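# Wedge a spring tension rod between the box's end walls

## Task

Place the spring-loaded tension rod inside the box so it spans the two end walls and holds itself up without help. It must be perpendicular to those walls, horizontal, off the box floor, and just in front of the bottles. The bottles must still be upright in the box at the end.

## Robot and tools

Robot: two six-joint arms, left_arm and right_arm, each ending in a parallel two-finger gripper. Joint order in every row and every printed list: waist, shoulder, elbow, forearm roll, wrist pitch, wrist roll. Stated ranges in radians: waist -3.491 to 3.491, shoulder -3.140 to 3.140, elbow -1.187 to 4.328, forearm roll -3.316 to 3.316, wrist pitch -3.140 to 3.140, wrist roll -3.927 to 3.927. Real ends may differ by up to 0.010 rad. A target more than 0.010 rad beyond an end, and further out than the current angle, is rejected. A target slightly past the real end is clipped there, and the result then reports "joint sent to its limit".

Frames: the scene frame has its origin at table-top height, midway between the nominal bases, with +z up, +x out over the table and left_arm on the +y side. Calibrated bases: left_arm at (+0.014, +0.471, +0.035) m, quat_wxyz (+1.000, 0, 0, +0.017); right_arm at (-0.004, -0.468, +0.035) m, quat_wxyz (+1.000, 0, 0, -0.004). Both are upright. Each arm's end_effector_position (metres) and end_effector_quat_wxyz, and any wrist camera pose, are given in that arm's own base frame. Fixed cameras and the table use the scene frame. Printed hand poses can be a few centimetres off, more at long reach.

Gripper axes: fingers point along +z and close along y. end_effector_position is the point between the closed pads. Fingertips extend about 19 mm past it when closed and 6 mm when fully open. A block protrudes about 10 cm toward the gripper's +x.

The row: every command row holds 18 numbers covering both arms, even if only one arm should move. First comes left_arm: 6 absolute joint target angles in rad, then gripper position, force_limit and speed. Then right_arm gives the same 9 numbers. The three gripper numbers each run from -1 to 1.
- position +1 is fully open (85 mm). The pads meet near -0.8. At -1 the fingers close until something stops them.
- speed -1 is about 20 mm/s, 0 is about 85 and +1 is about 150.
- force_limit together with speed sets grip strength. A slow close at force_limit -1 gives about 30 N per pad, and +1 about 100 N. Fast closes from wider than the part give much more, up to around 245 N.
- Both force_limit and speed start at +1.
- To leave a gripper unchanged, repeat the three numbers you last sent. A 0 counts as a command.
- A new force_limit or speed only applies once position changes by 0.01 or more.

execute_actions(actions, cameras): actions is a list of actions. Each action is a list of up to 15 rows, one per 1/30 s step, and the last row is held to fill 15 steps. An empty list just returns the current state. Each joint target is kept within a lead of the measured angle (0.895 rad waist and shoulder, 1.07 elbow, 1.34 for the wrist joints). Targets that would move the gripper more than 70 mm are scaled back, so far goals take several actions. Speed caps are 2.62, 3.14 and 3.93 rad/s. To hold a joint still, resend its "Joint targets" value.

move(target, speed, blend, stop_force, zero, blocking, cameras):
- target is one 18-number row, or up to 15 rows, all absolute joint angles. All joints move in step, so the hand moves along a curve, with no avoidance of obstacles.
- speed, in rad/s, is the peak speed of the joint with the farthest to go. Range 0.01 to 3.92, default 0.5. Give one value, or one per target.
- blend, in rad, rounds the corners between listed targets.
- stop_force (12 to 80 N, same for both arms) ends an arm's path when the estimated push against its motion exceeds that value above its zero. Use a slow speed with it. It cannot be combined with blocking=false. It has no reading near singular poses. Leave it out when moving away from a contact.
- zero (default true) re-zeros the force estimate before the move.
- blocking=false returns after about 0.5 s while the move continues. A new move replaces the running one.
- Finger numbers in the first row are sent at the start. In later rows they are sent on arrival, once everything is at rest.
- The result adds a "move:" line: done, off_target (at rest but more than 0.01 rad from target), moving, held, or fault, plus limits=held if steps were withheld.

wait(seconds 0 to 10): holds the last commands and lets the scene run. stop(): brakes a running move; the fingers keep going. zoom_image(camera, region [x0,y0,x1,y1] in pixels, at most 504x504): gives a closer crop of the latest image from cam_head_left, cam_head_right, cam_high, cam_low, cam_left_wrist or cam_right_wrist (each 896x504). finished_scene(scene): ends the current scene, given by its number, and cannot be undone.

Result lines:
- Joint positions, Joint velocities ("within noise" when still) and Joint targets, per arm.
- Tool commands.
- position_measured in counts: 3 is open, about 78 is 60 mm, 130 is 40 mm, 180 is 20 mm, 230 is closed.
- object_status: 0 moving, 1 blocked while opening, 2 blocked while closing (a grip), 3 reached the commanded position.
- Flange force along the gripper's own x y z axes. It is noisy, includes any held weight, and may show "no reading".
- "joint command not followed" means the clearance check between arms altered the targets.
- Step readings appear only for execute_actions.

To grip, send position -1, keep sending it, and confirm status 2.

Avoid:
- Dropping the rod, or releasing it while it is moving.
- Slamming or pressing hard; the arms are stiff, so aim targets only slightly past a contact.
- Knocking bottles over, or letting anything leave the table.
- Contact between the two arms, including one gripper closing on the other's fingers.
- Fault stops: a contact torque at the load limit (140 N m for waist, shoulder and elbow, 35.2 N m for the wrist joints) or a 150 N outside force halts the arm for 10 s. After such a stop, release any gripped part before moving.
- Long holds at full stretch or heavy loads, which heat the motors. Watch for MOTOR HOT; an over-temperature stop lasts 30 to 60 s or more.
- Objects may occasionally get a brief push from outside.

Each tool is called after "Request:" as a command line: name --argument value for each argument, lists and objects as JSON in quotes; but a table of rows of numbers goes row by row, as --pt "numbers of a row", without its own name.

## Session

Request:
execute_actions --actions '[]'

Scene clock: 0.00 s.
left_arm: end_effector_position=(+0.1060, +0.2157, +0.3205) position_measured=3 object_status=3 end_effector_quat_wxyz=(+0.490, +0.565, -0.421, +0.513) | right_arm: end_effector_position=(+0.3466, +0.8022, +0.1843) position_measured=3 object_status=3 end_effector_quat_wxyz=(-0.177, +0.565, +0.565, +0.575)
Joint positions: left_arm=[1.718 0.392 -0.225 0.037 -2.529 0.151] | right_arm=[1.282 0.546 0.189 -1.216 0.202 -1.501]
Joint velocities: within noise
Flange force (N): no reading
Joint targets: left_arm=[1.718 0.392 -0.225 0.037 -2.529 0.151] | right_arm=[1.282 0.546 0.189 -1.216 0.202 -1.501]
Tool commands: left_gripper/position=+1.0 left_gripper/force_limit=+1.0 left_gripper/speed=+1.0 right_gripper/position=+1.0 right_gripper/force_limit=+1.0 right_gripper/speed=+1.0

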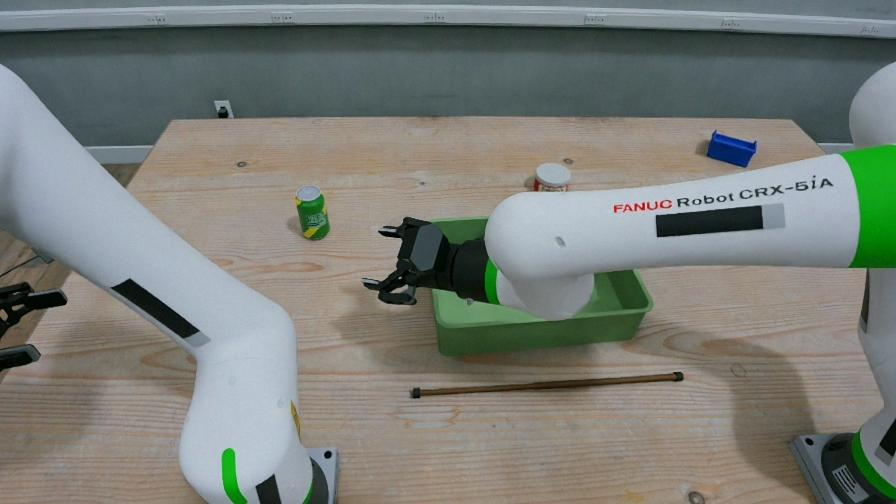

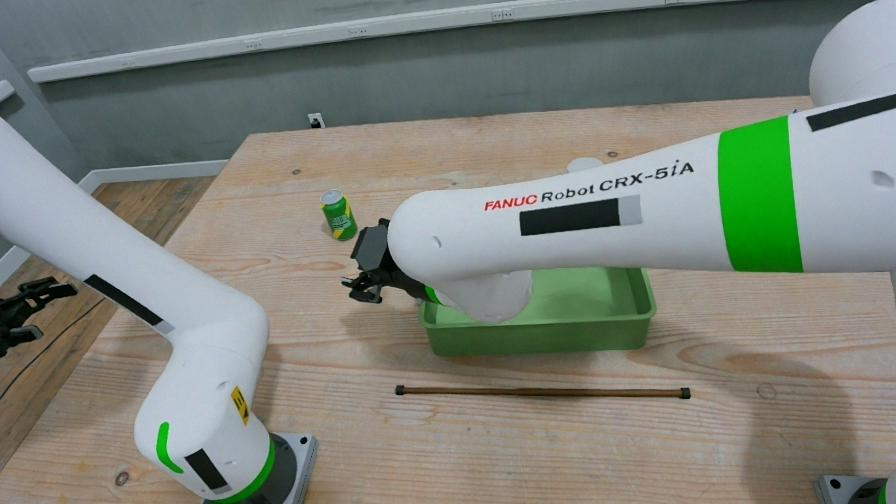

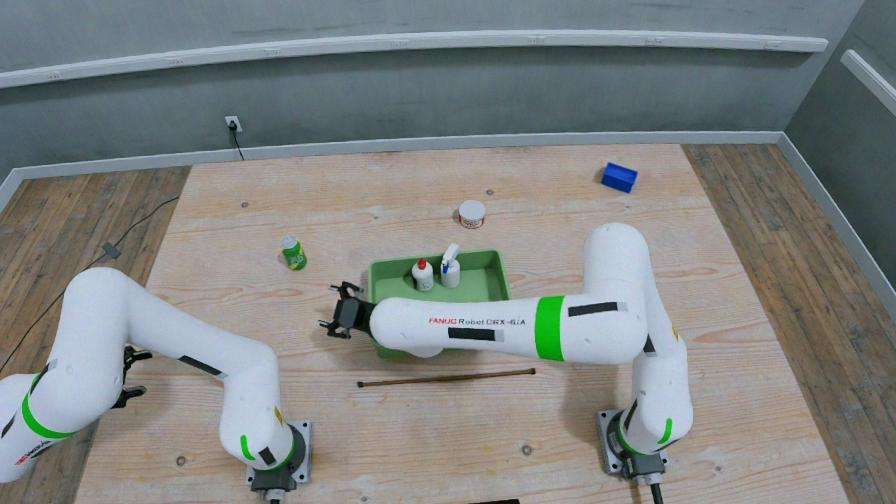

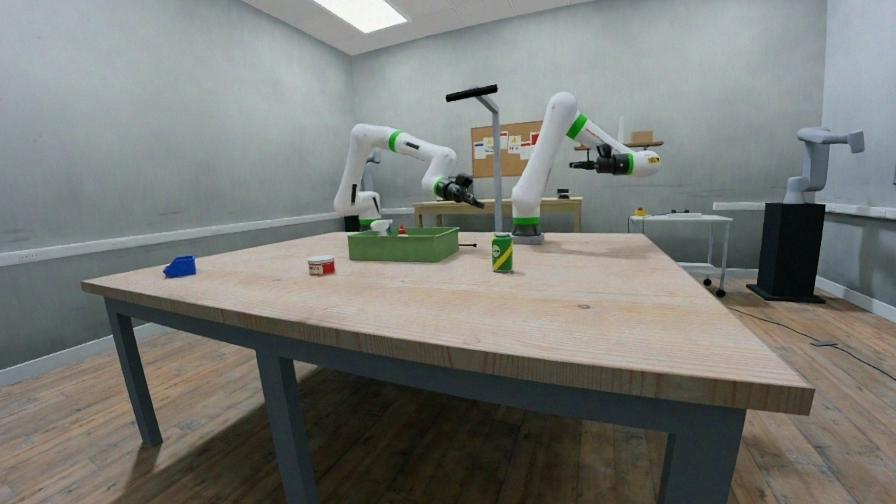

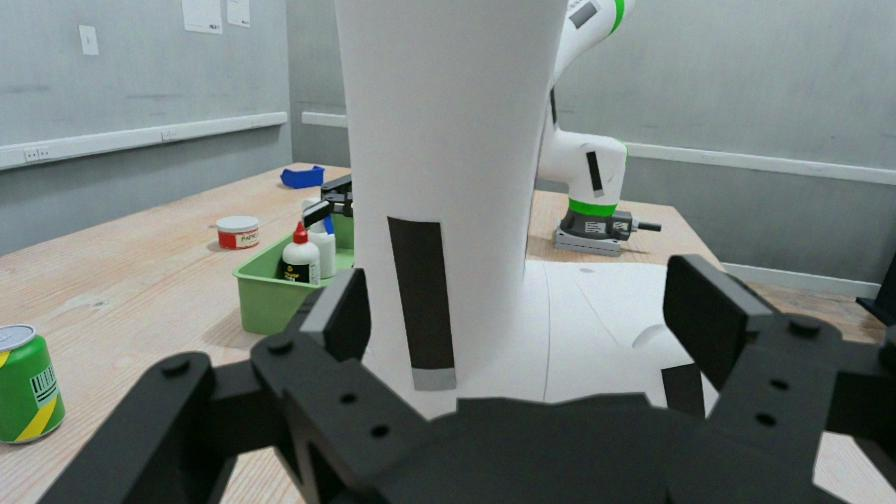

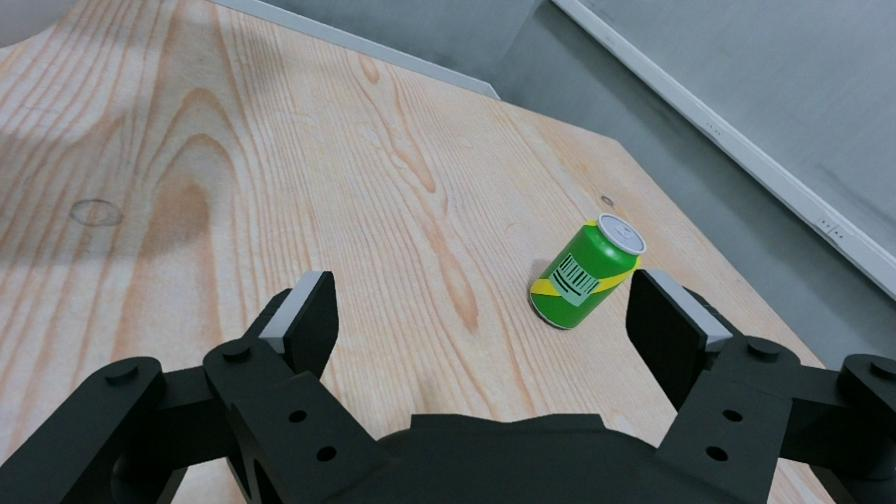

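Request:
move --pt "1.718 0.392 -0.225 0.037 -2.529 0.151 1 1 1 1.282 0.2 0.189 -1.216 0.202 -1.501 1 1 1" --pt "1.718 0.2 -0.1 0.0 -2.0 0.0 1 1 1 1.2791 -0.2519 -0.378 0 -1.4447 0.3329 1 1 1" --pt "-0.6013 -0.2973 -0.4116 0 -1.4565 -0.9707 1 1 1 1.2791 -0.2519 -0.378 0 -1.4447 0.3329 1 1 1" --speed 0.8 --blend 0.1

Request:
zoom_image --camera "cam_head_right" --region '[370, 180, 700, 430]'

Request:
zoom_image --camera "cam_high" --region '[340, 230, 550, 400]'

Scene clock: 13.30 s.
left_arm: end_effector_position=(+0.1797, -0.2809, +0.2156) position_measured=3 object_status=3 end_effector_quat_wxyz=(+0.000, +0.708, +0.707, +0.000) | right_arm: end_effector_position=(+0.2178, +0.2733, +0.2156) position_measured=3 object_status=3 end_effector_quat_wxyz=(+0.000, +0.722, -0.692, +0.000)
Joint positions: left_arm=[-0.601 -0.297 -0.412 0 -1.456 -0.971] | right_arm=[1.279 -0.252 -0.378 0 -1.445 0.333]
Joint velocities: within noise
Flange force (N): left_arm=[3.3 0.9 1.4] | right_arm=[2.6 4.9 1.9]
Joint targets: left_arm=[-0.601 -0.297 -0.412 0.000 -1.456 -0.971] | right_arm=[1.279 -0.252 -0.378 0.000 -1.445 0.333]
move: done

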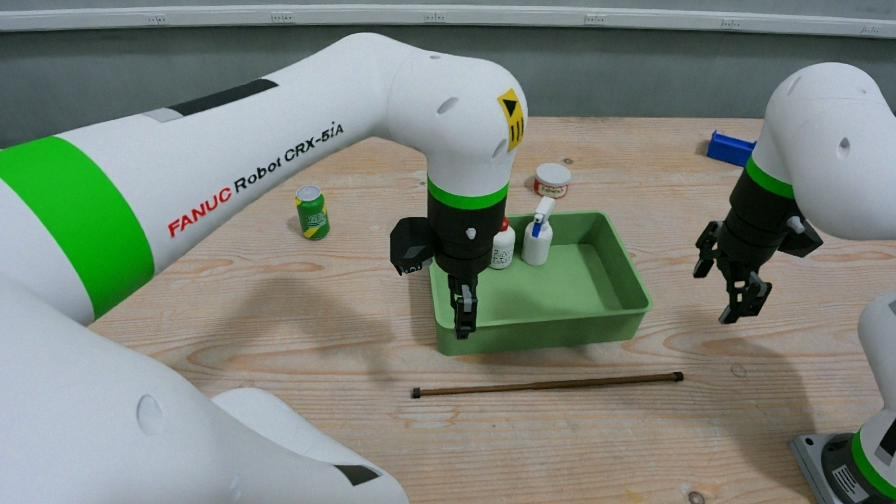

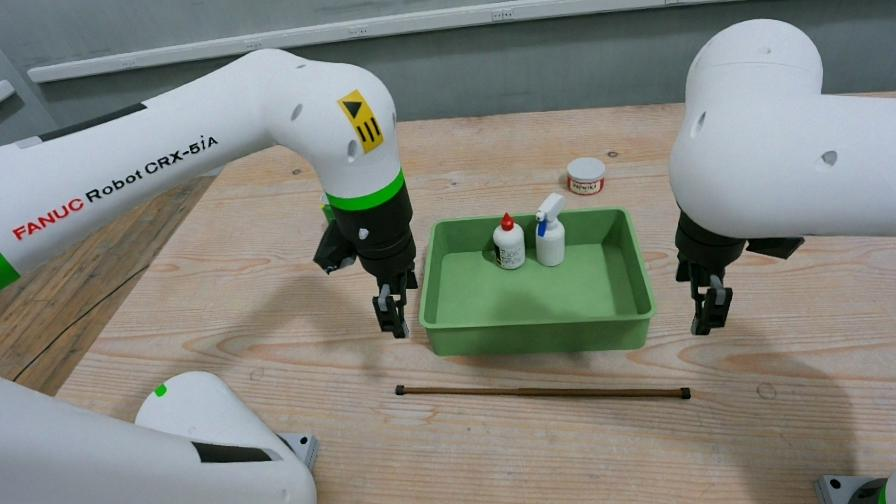

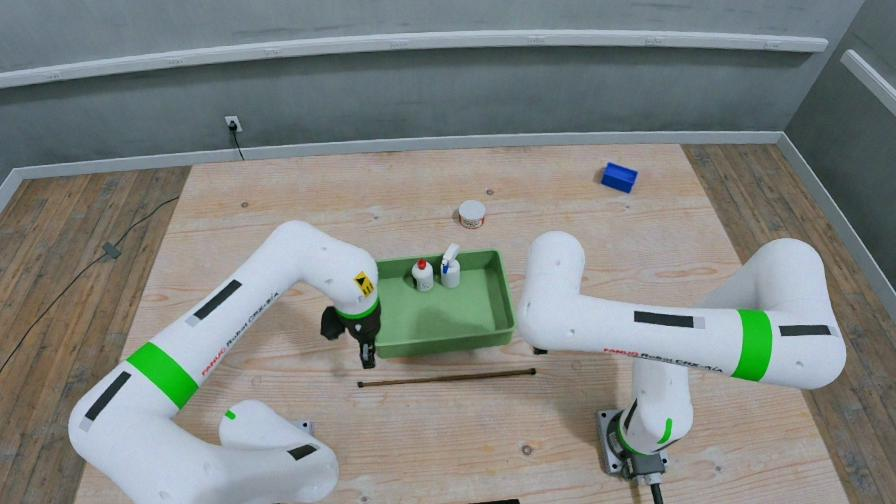

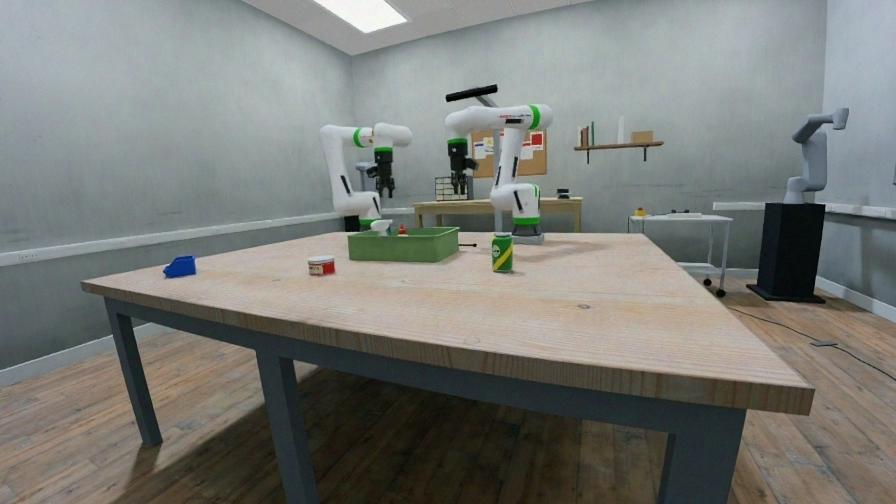

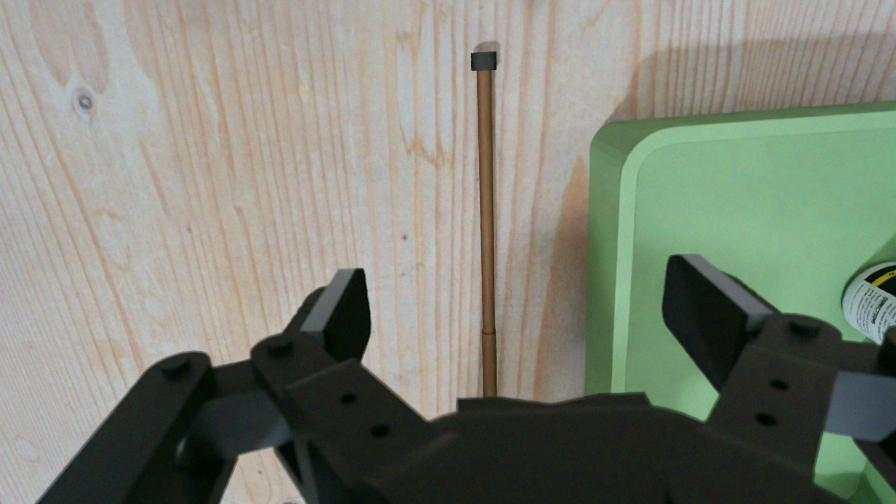

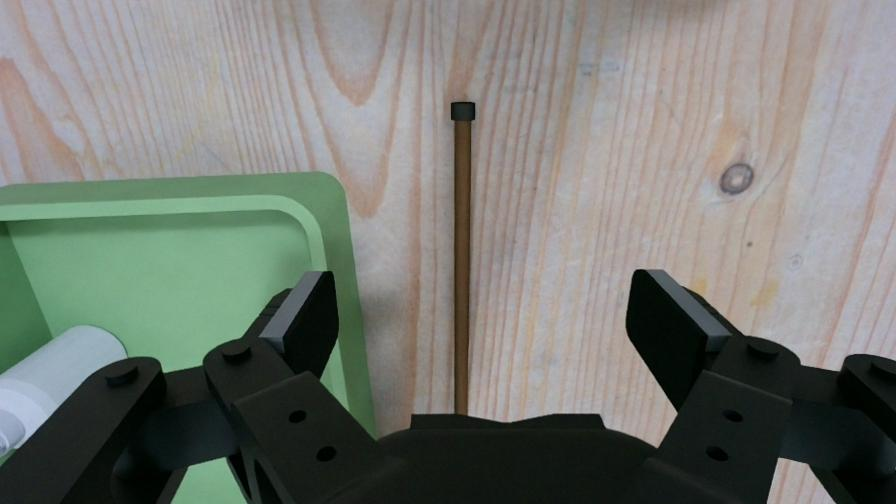

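Scaled by 1.527 from the camera's 896x504 image, which has a finer 1280x720 frame.

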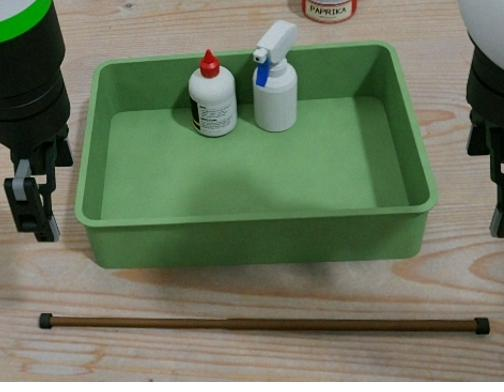

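Scaled by 2.400 from the camera's 896x504 image, which has a finer 1280x720 frame.

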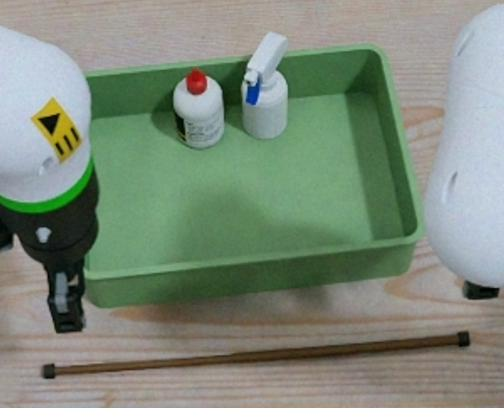

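Request:
move --target '[-0.5916,-0.1886,-0.6716,0,-1.0878,-0.9804,0,0,-0.5,1.2791,-0.1333,-0.6259,0,-1.0782,0.3329,0,0,-0.5]' --speed 0.5 --cameras '["cam_left_wrist","cam_right_wrist","cam_head_right"]'

Scene clock: 19.73 s.
left_arm: end_effector_position=(+0.1798, -0.2774, +0.0756) position_measured=129 object_status=0 end_effector_quat_wxyz=(+0.000, +0.708, +0.707, +0.000) | right_arm: end_effector_position=(+0.2178, +0.2733, +0.0756) position_measured=129 object_status=0 end_effector_quat_wxyz=(+0.000, +0.722, -0.692, +0.000)
Joint positions: left_arm=[-0.592 -0.189 -0.672 0 -1.088 -0.98] | right_arm=[1.279 -0.133 -0.626 0 -1.078 0.333]
Joint velocities: within noise
Flange force (N): left_arm=[2.6 0.3 0.9] | right_arm=[2.5 4.8 -0.6]
Joint targets: left_arm=[-0.592 -0.189 -0.672 0.000 -1.088 -0.980] | right_arm=[1.279 -0.133 -0.626 0.000 -1.078 0.333]
move: done
Images, in order (width x height): cam_head_right 896x504, cam_left_wrist 896x504, cam_right_wrist 896x504.

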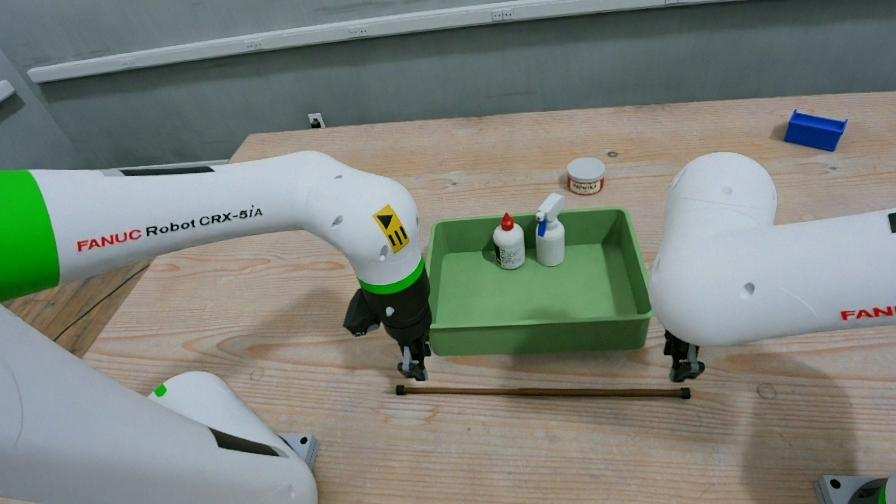

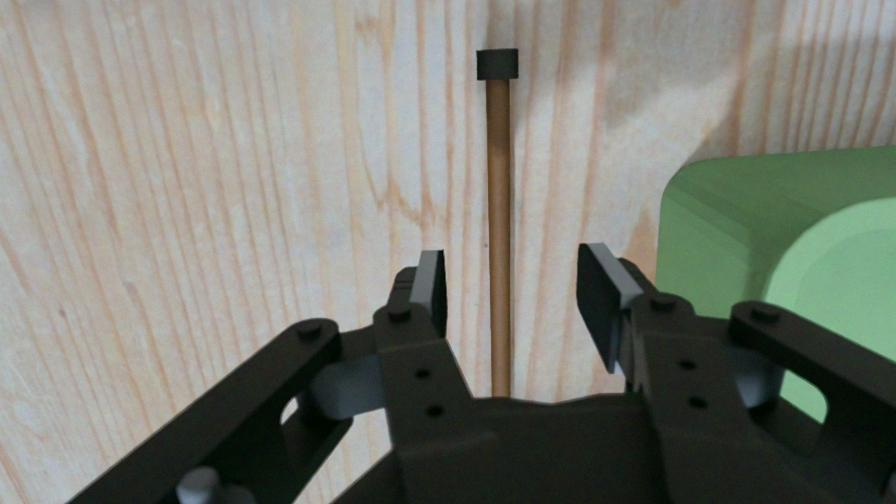

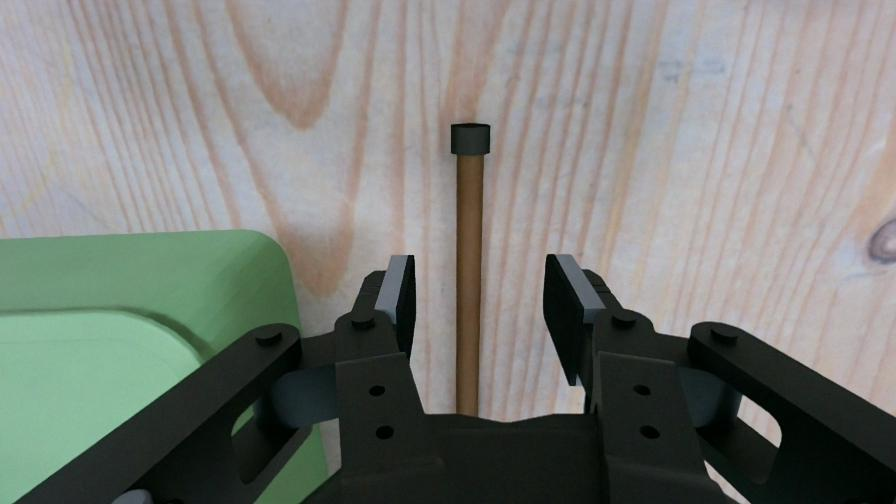

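Request:
move --target '[-0.5916,-0.0516,-0.7652,0,-0.8572,-0.9734,-0.25,-0.8,-0.5,1.2811,0.0048,-0.7105,0,-0.8555,0.3479,-0.25,-0.8,-0.5]' --speed 0.3 --cameras '["cam_left_wrist","cam_right_wrist"]'

Scene clock: 27.13 s.
left_arm: end_effector_position=(+0.1798, -0.2774, +0.0006) position_measured=160 object_status=3 end_effector_quat_wxyz=(+0.000, +0.705, +0.709, +0.000) | right_arm: end_effector_position=(+0.2179, +0.2758, +0.0006) position_measured=160 object_status=3 end_effector_quat_wxyz=(+0.000, +0.727, -0.686, +0.000)
Joint positions: left_arm=[-0.592 -0.052 -0.765 0 -0.857 -0.973] | right_arm=[1.281 0.005 -0.71 0 -0.856 0.348]
Joint velocities: within noise
Flange force (N): left_arm=[2.6 0.1 0.7] | right_arm=[3.0 5.3 -1.3]
Joint targets: left_arm=[-0.592 -0.052 -0.765 0.000 -0.857 -0.973] | right_arm=[1.281 0.005 -0.710 0.000 -0.856 0.348]
move: done
Images, in order (width x height): cam_left_wrist 896x504, cam_right_wrist 896x504.

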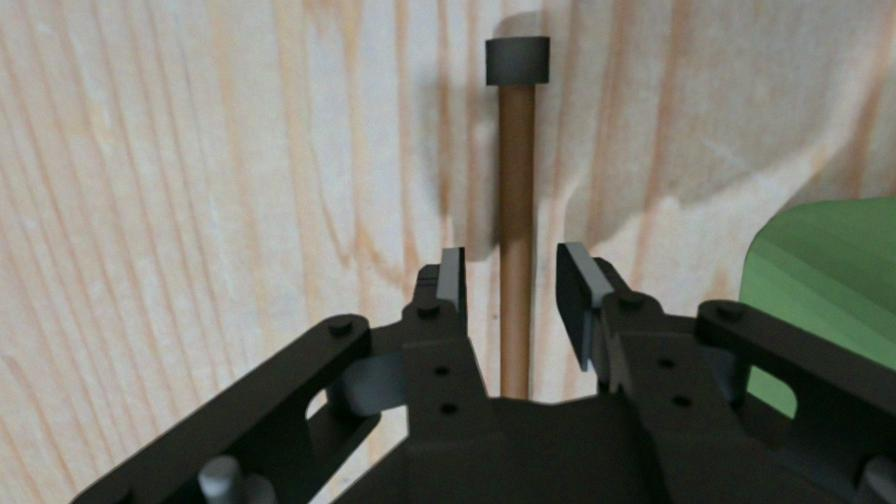

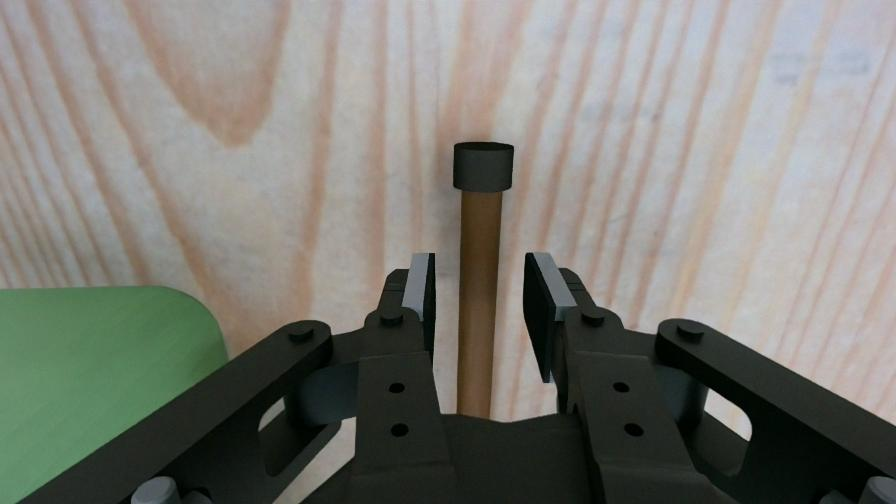

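Request:
move --target '[-0.5916,-0.0255,-0.7764,0,-0.8199,-0.9734,-0.25,-0.8,-0.5,1.2811,0.0295,-0.7211,0,-0.8202,0.3479,-0.25,-0.8,-0.5]' --speed 0.04 --stop_force 12 --cameras '[]'

Request:
move --target '[-0.5916,-0.0255,-0.7764,0,-0.8199,-0.9734,-1,-0.8,-1,1.2811,0.0295,-0.7211,0,-0.8202,0.3479,-1,-0.8,-1]' --speed 0.05 --cameras '["cam_left_wrist","cam_right_wrist"]'

Scene clock: 32.93 s.
left_arm: end_effector_position=(+0.1798, -0.2774, -0.0109) position_measured=160 object_status=3 end_effector_quat_wxyz=(+0.000, +0.705, +0.709, +0.000) | right_arm: end_effector_position=(+0.2179, +0.2758, -0.0108) position_measured=160 object_status=3 end_effector_quat_wxyz=(+0.000, +0.727, -0.686, +0.000)
Joint positions: left_arm=[-0.592 -0.025 -0.776 0 -0.82 -0.973] | right_arm=[1.281 0.03 -0.721 0 -0.82 0.348]
Joint velocities: within noise
Flange force (N): left_arm=[3.1 -0.7 0.2] | right_arm=[2.7 4.4 -1.5]
Joint targets: left_arm=[-0.592 -0.025 -0.776 0.000 -0.820 -0.973] | right_arm=[1.281 0.029 -0.721 0.000 -0.820 0.348]
move: done
No camera images: "cameras" was empty.

Scene clock: 34.07 s.
left_arm: end_effector_position=(+0.1798, -0.2774, -0.0109) position_measured=205 object_status=2 end_effector_quat_wxyz=(+0.000, +0.705, +0.709, +0.000) | right_arm: end_effector_position=(+0.2179, +0.2758, -0.0108) position_measured=200 object_status=2 end_effector_quat_wxyz=(+0.000, +0.727, -0.686, +0.000)
Joint positions: left_arm=[-0.592 -0.025 -0.776 0 -0.82 -0.973] | right_arm=[1.281 0.03 -0.721 0 -0.82 0.348]
Joint velocities: within noise
Flange force (N): left_arm=[4.7 -0.2 -1.7] | right_arm=[2.4 6.0 -4.4]
Joint targets: left_arm=[-0.592 -0.025 -0.776 0.000 -0.820 -0.973] | right_arm=[1.281 0.029 -0.721 0.000 -0.820 0.348]
move: done
Images, in order (width x height): cam_left_wrist 896x504, cam_right_wrist 896x504.

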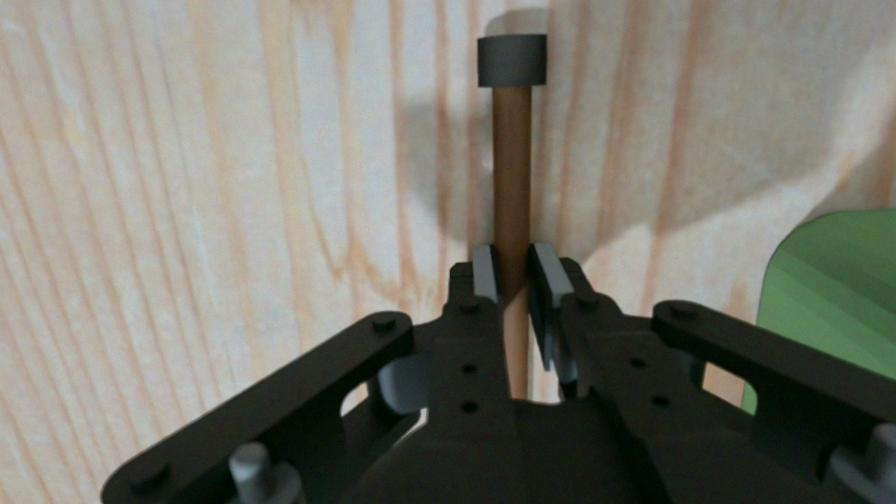

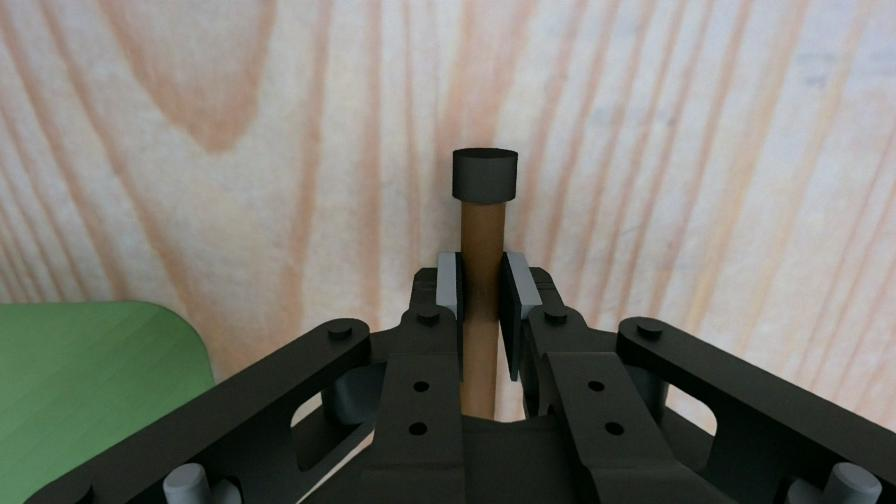

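Request:
move --pt "-0.5916 -0.0733 -0.7548 0 -0.8893 -0.9734 -1 -0.8 -1 1.2811 -0.0159 -0.7006 0 -0.8861 0.3479 -1 -0.8 -1" --pt "-0.5916 -0.0733 -0.7548 0 -0.8893 -0.9734 -0.98 0.5 -1 1.2811 -0.0159 -0.7006 0 -0.8861 0.3479 -0.98 0.5 -1" --speed 0.1 --cameras '[]'

Request:
move --pt "-0.5916 -0.1494 -0.7066 0 -1.0136 -0.9734 -0.98 0.5 -1 1.2811 -0.0891 -0.6546 0 -1.0053 0.3479 -0.98 0.5 -1" --pt "-0.5916 -0.2218 -0.6332 0 -1.1594 -0.9734 -0.98 0.5 -1 1.2811 -0.1603 -0.5838 0 -1.1473 0.3479 -0.98 0.5 -1" --pt "-0.5916 -0.2786 -0.5281 0 -1.3213 -0.9734 -0.98 0.5 -1 1.2811 -0.2176 -0.4819 0 -1.3065 0.3479 -0.98 0.5 -1" --speed 0.25 --blend 0.02

Request:
zoom_image --camera "cam_head_right" --region '[370, 180, 700, 430]'

Scene clock: 39.90 s.
left_arm: end_effector_position=(+0.1798, -0.2774, +0.0106) position_measured=209 object_status=0 end_effector_quat_wxyz=(+0.000, +0.705, +0.709, +0.000) | right_arm: end_effector_position=(+0.2179, +0.2758, +0.0106) position_measured=204 object_status=0 end_effector_quat_wxyz=(+0.000, +0.727, -0.686, +0.000)
Joint positions: left_arm=[-0.592 -0.073 -0.755 0 -0.889 -0.973] | right_arm=[1.281 -0.016 -0.701 0 -0.886 0.348]
Joint velocities: within noise
Flange force (N): left_arm=[3.9 -1.2 1.0] | right_arm=[4.8 3.5 -0.6]
Joint targets: left_arm=[-0.592 -0.073 -0.755 0.000 -0.889 -0.973] | right_arm=[1.281 -0.016 -0.701 0.000 -0.886 0.348]
move: done
No camera images: "cameras" was empty.

Scene clock: 41.97 s.
left_arm: end_effector_position=(+0.1798, -0.2774, +0.1606) position_measured=209 object_status=2 end_effector_quat_wxyz=(+0.000, +0.705, +0.709, +0.000) | right_arm: end_effector_position=(+0.2179, +0.2758, +0.1606) position_measured=204 object_status=2 end_effector_quat_wxyz=(+0.000, +0.727, -0.686, +0.000)
Joint positions: left_arm=[-0.592 -0.279 -0.528 0 -1.321 -0.973] | right_arm=[1.281 -0.218 -0.482 0 -1.307 0.348]
Joint velocities: within noise
Flange force (N): left_arm=[6.4 -0.3 2.3] | right_arm=[6.2 3.3 1.5]
Joint targets: left_arm=[-0.592 -0.279 -0.528 0.000 -1.321 -0.973] | right_arm=[1.281 -0.218 -0.482 0.000 -1.307 0.348]
move: done

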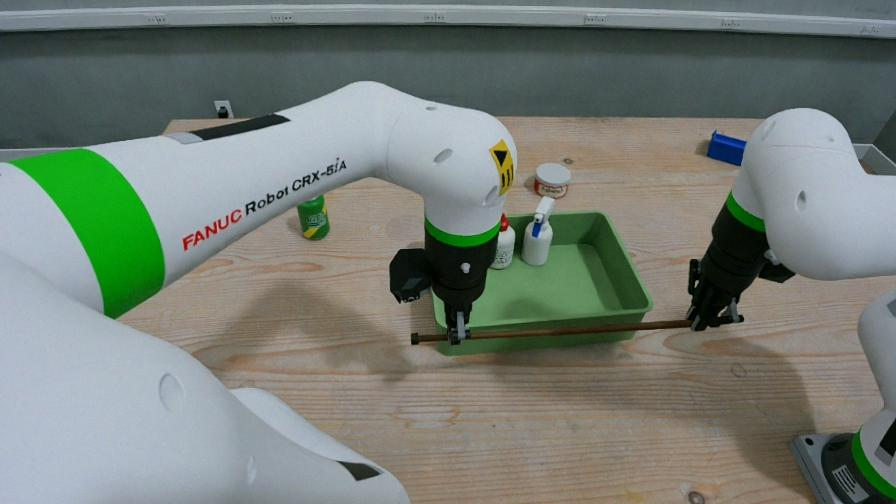

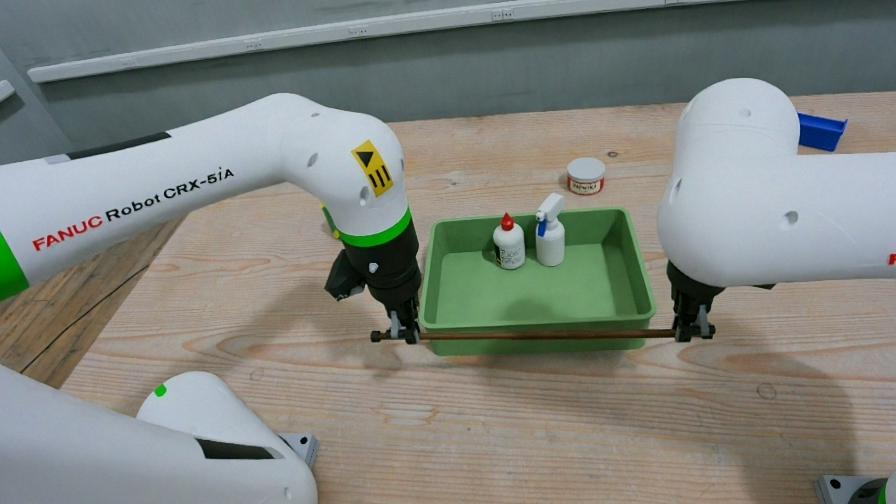

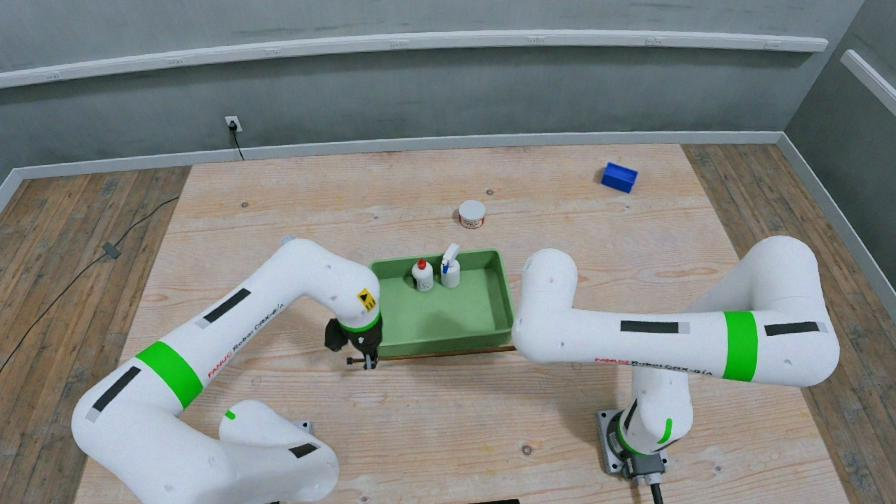

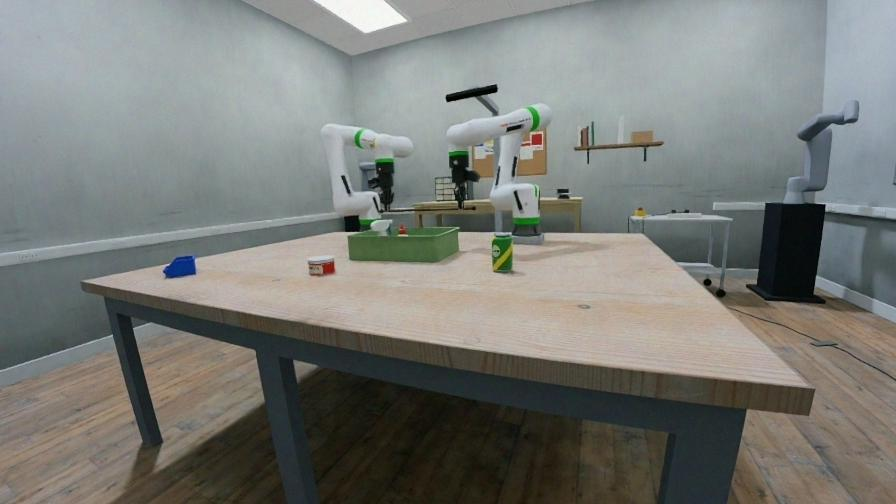

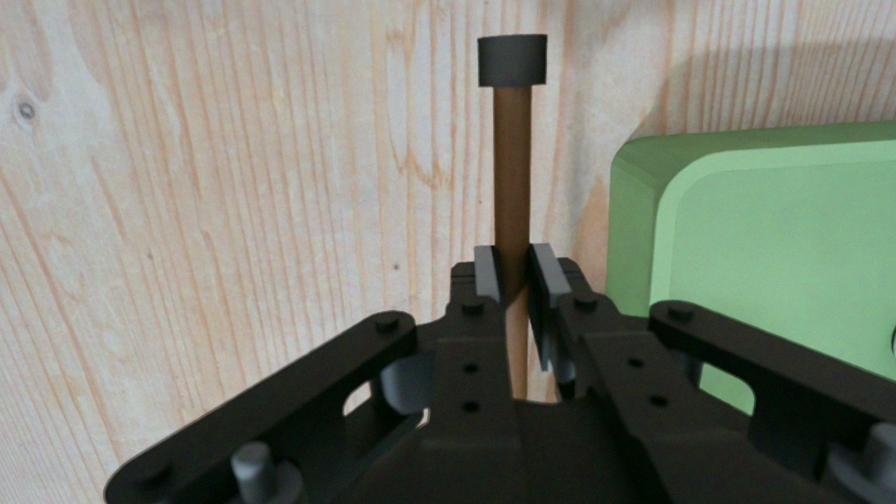

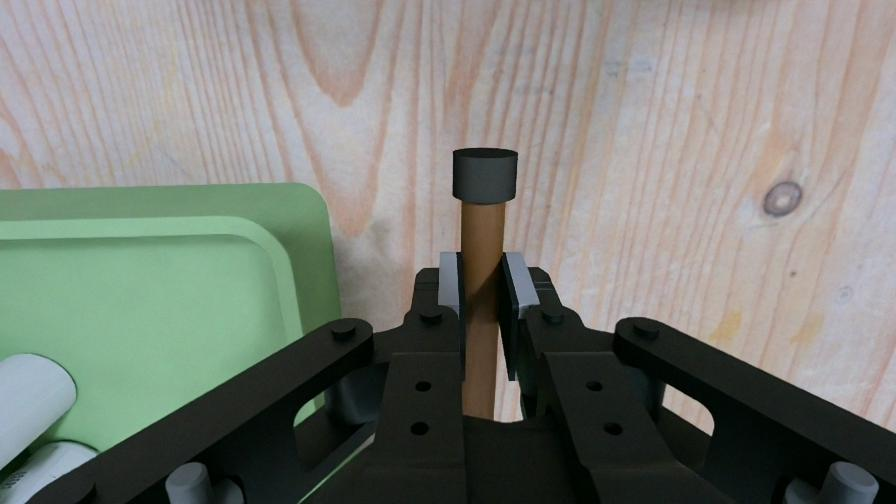

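Scaled by 1.527 from the camera's 896x504 image, which has a finer 1280x720 frame.

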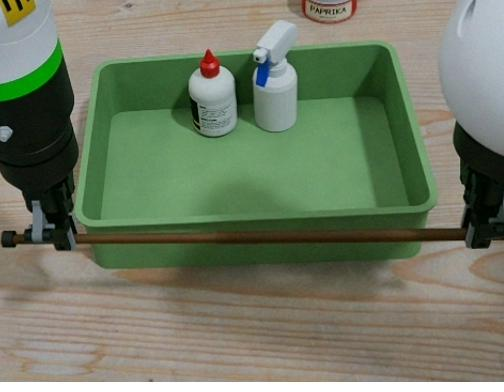

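Request:
move --pt "-0.5126 -0.1963 -0.4650 0 -1.3021 -1.0404 -0.98 0.5 -1 1.1403 -0.1157 -0.3967 0 -1.2898 0.5007 -0.98 0.5 -1" --pt "-0.4488 -0.1066 -0.3886 0 -1.2888 -1.0922 -0.98 0.5 -1 1.0224 -0.0098 -0.2975 0 -1.2831 0.6306 -0.98 0.5 -1" --pt "-0.3974 -0.0136 -0.3013 0 -1.2831 -1.1316 -0.98 0.5 -1 0.9227 0.0982 -0.1848 0 -1.2878 0.7423 -0.98 0.5 -1" --speed 0.2 --blend 0.01

Request:
zoom_image --camera "cam_high" --region '[345, 230, 525, 370]'

Request:
zoom_image --camera "cam_head_right" --region '[370, 180, 700, 370]'

Scene clock: 59.77 s.
left_arm: end_effector_position=(+0.3247, -0.2773, +0.1606) position_measured=209 object_status=2 end_effector_quat_wxyz=(+0.000, +0.692, +0.722, +0.000) | right_arm: end_effector_position=(+0.3771, +0.2827, +0.1606) position_measured=204 object_status=2 end_effector_quat_wxyz=(+0.000, +0.740, -0.673, +0.000)
Joint positions: left_arm=[-0.397 -0.014 -0.301 0 -1.283 -1.132] | right_arm=[0.923 0.098 -0.185 0 -1.288 0.742]
Joint velocities: within noise
Flange force (N): left_arm=[7.8 -3.1 1.3] | right_arm=[5.9 3.7 1.2]
Joint targets: left_arm=[-0.397 -0.014 -0.301 0.000 -1.283 -1.132] | right_arm=[0.923 0.098 -0.185 0.000 -1.288 0.742]
move: done

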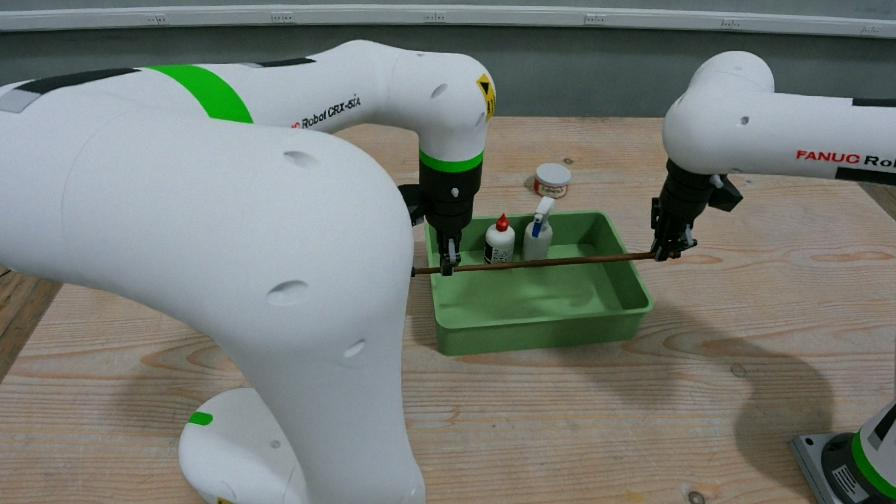

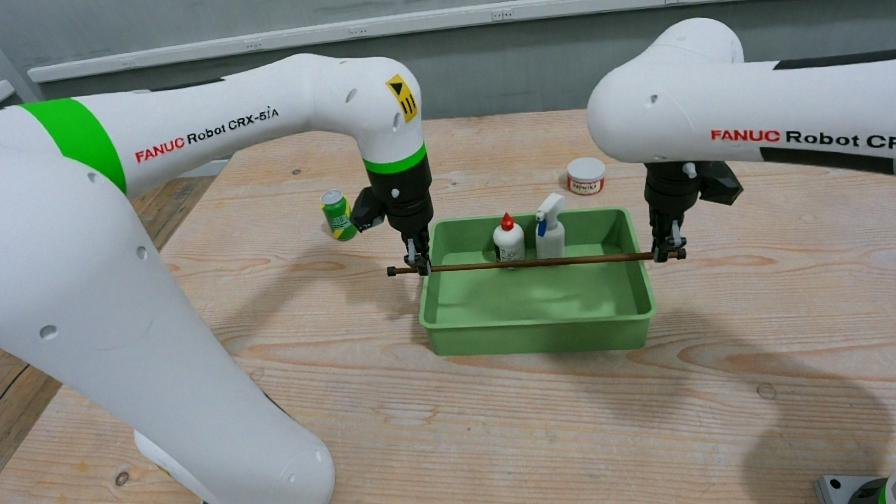

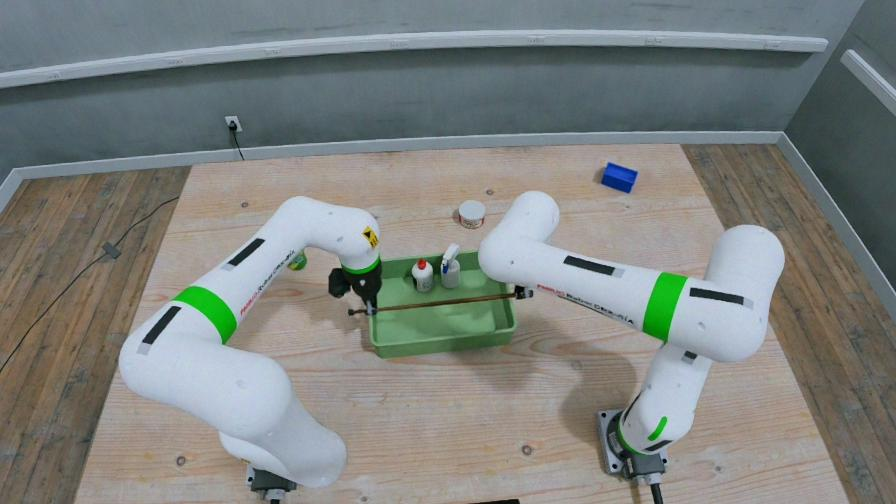

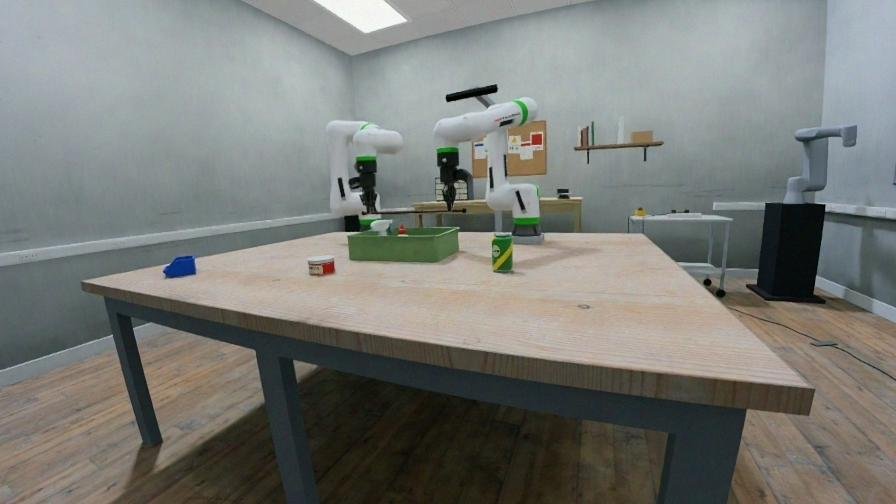

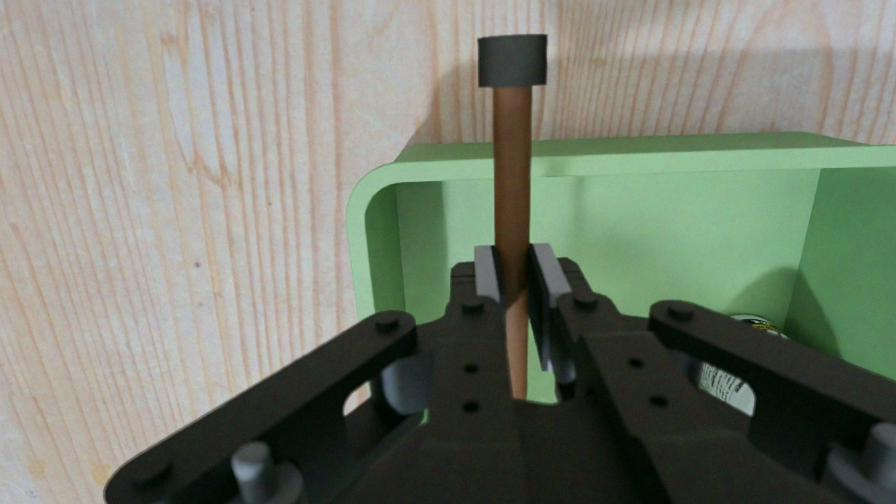

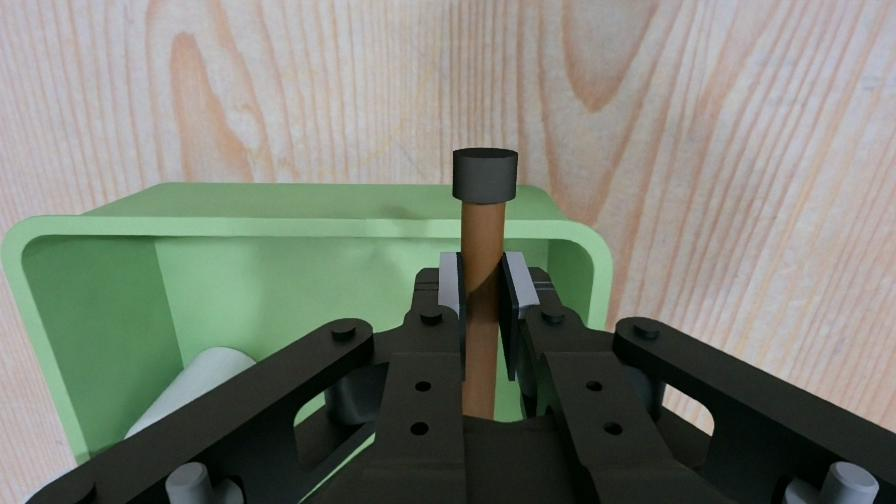

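Scaled by 2.800 from the camera's 896x504 image, which has a finer 1280x720 frame.

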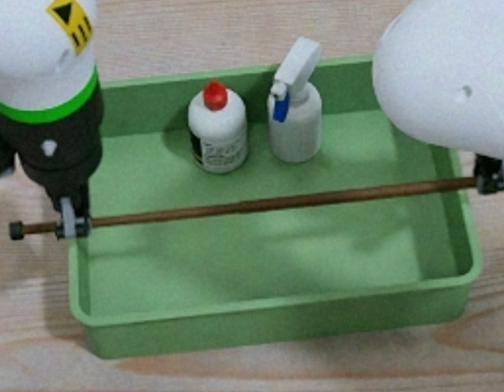

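Scaled by 1.527 from the camera's 896x504 image, which has a finer 1280x720 frame.

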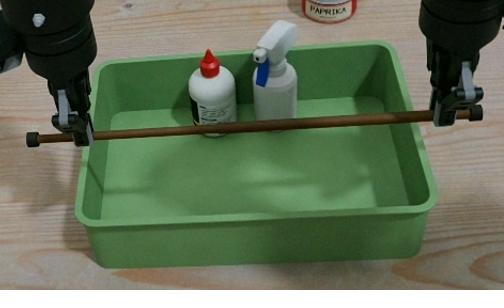

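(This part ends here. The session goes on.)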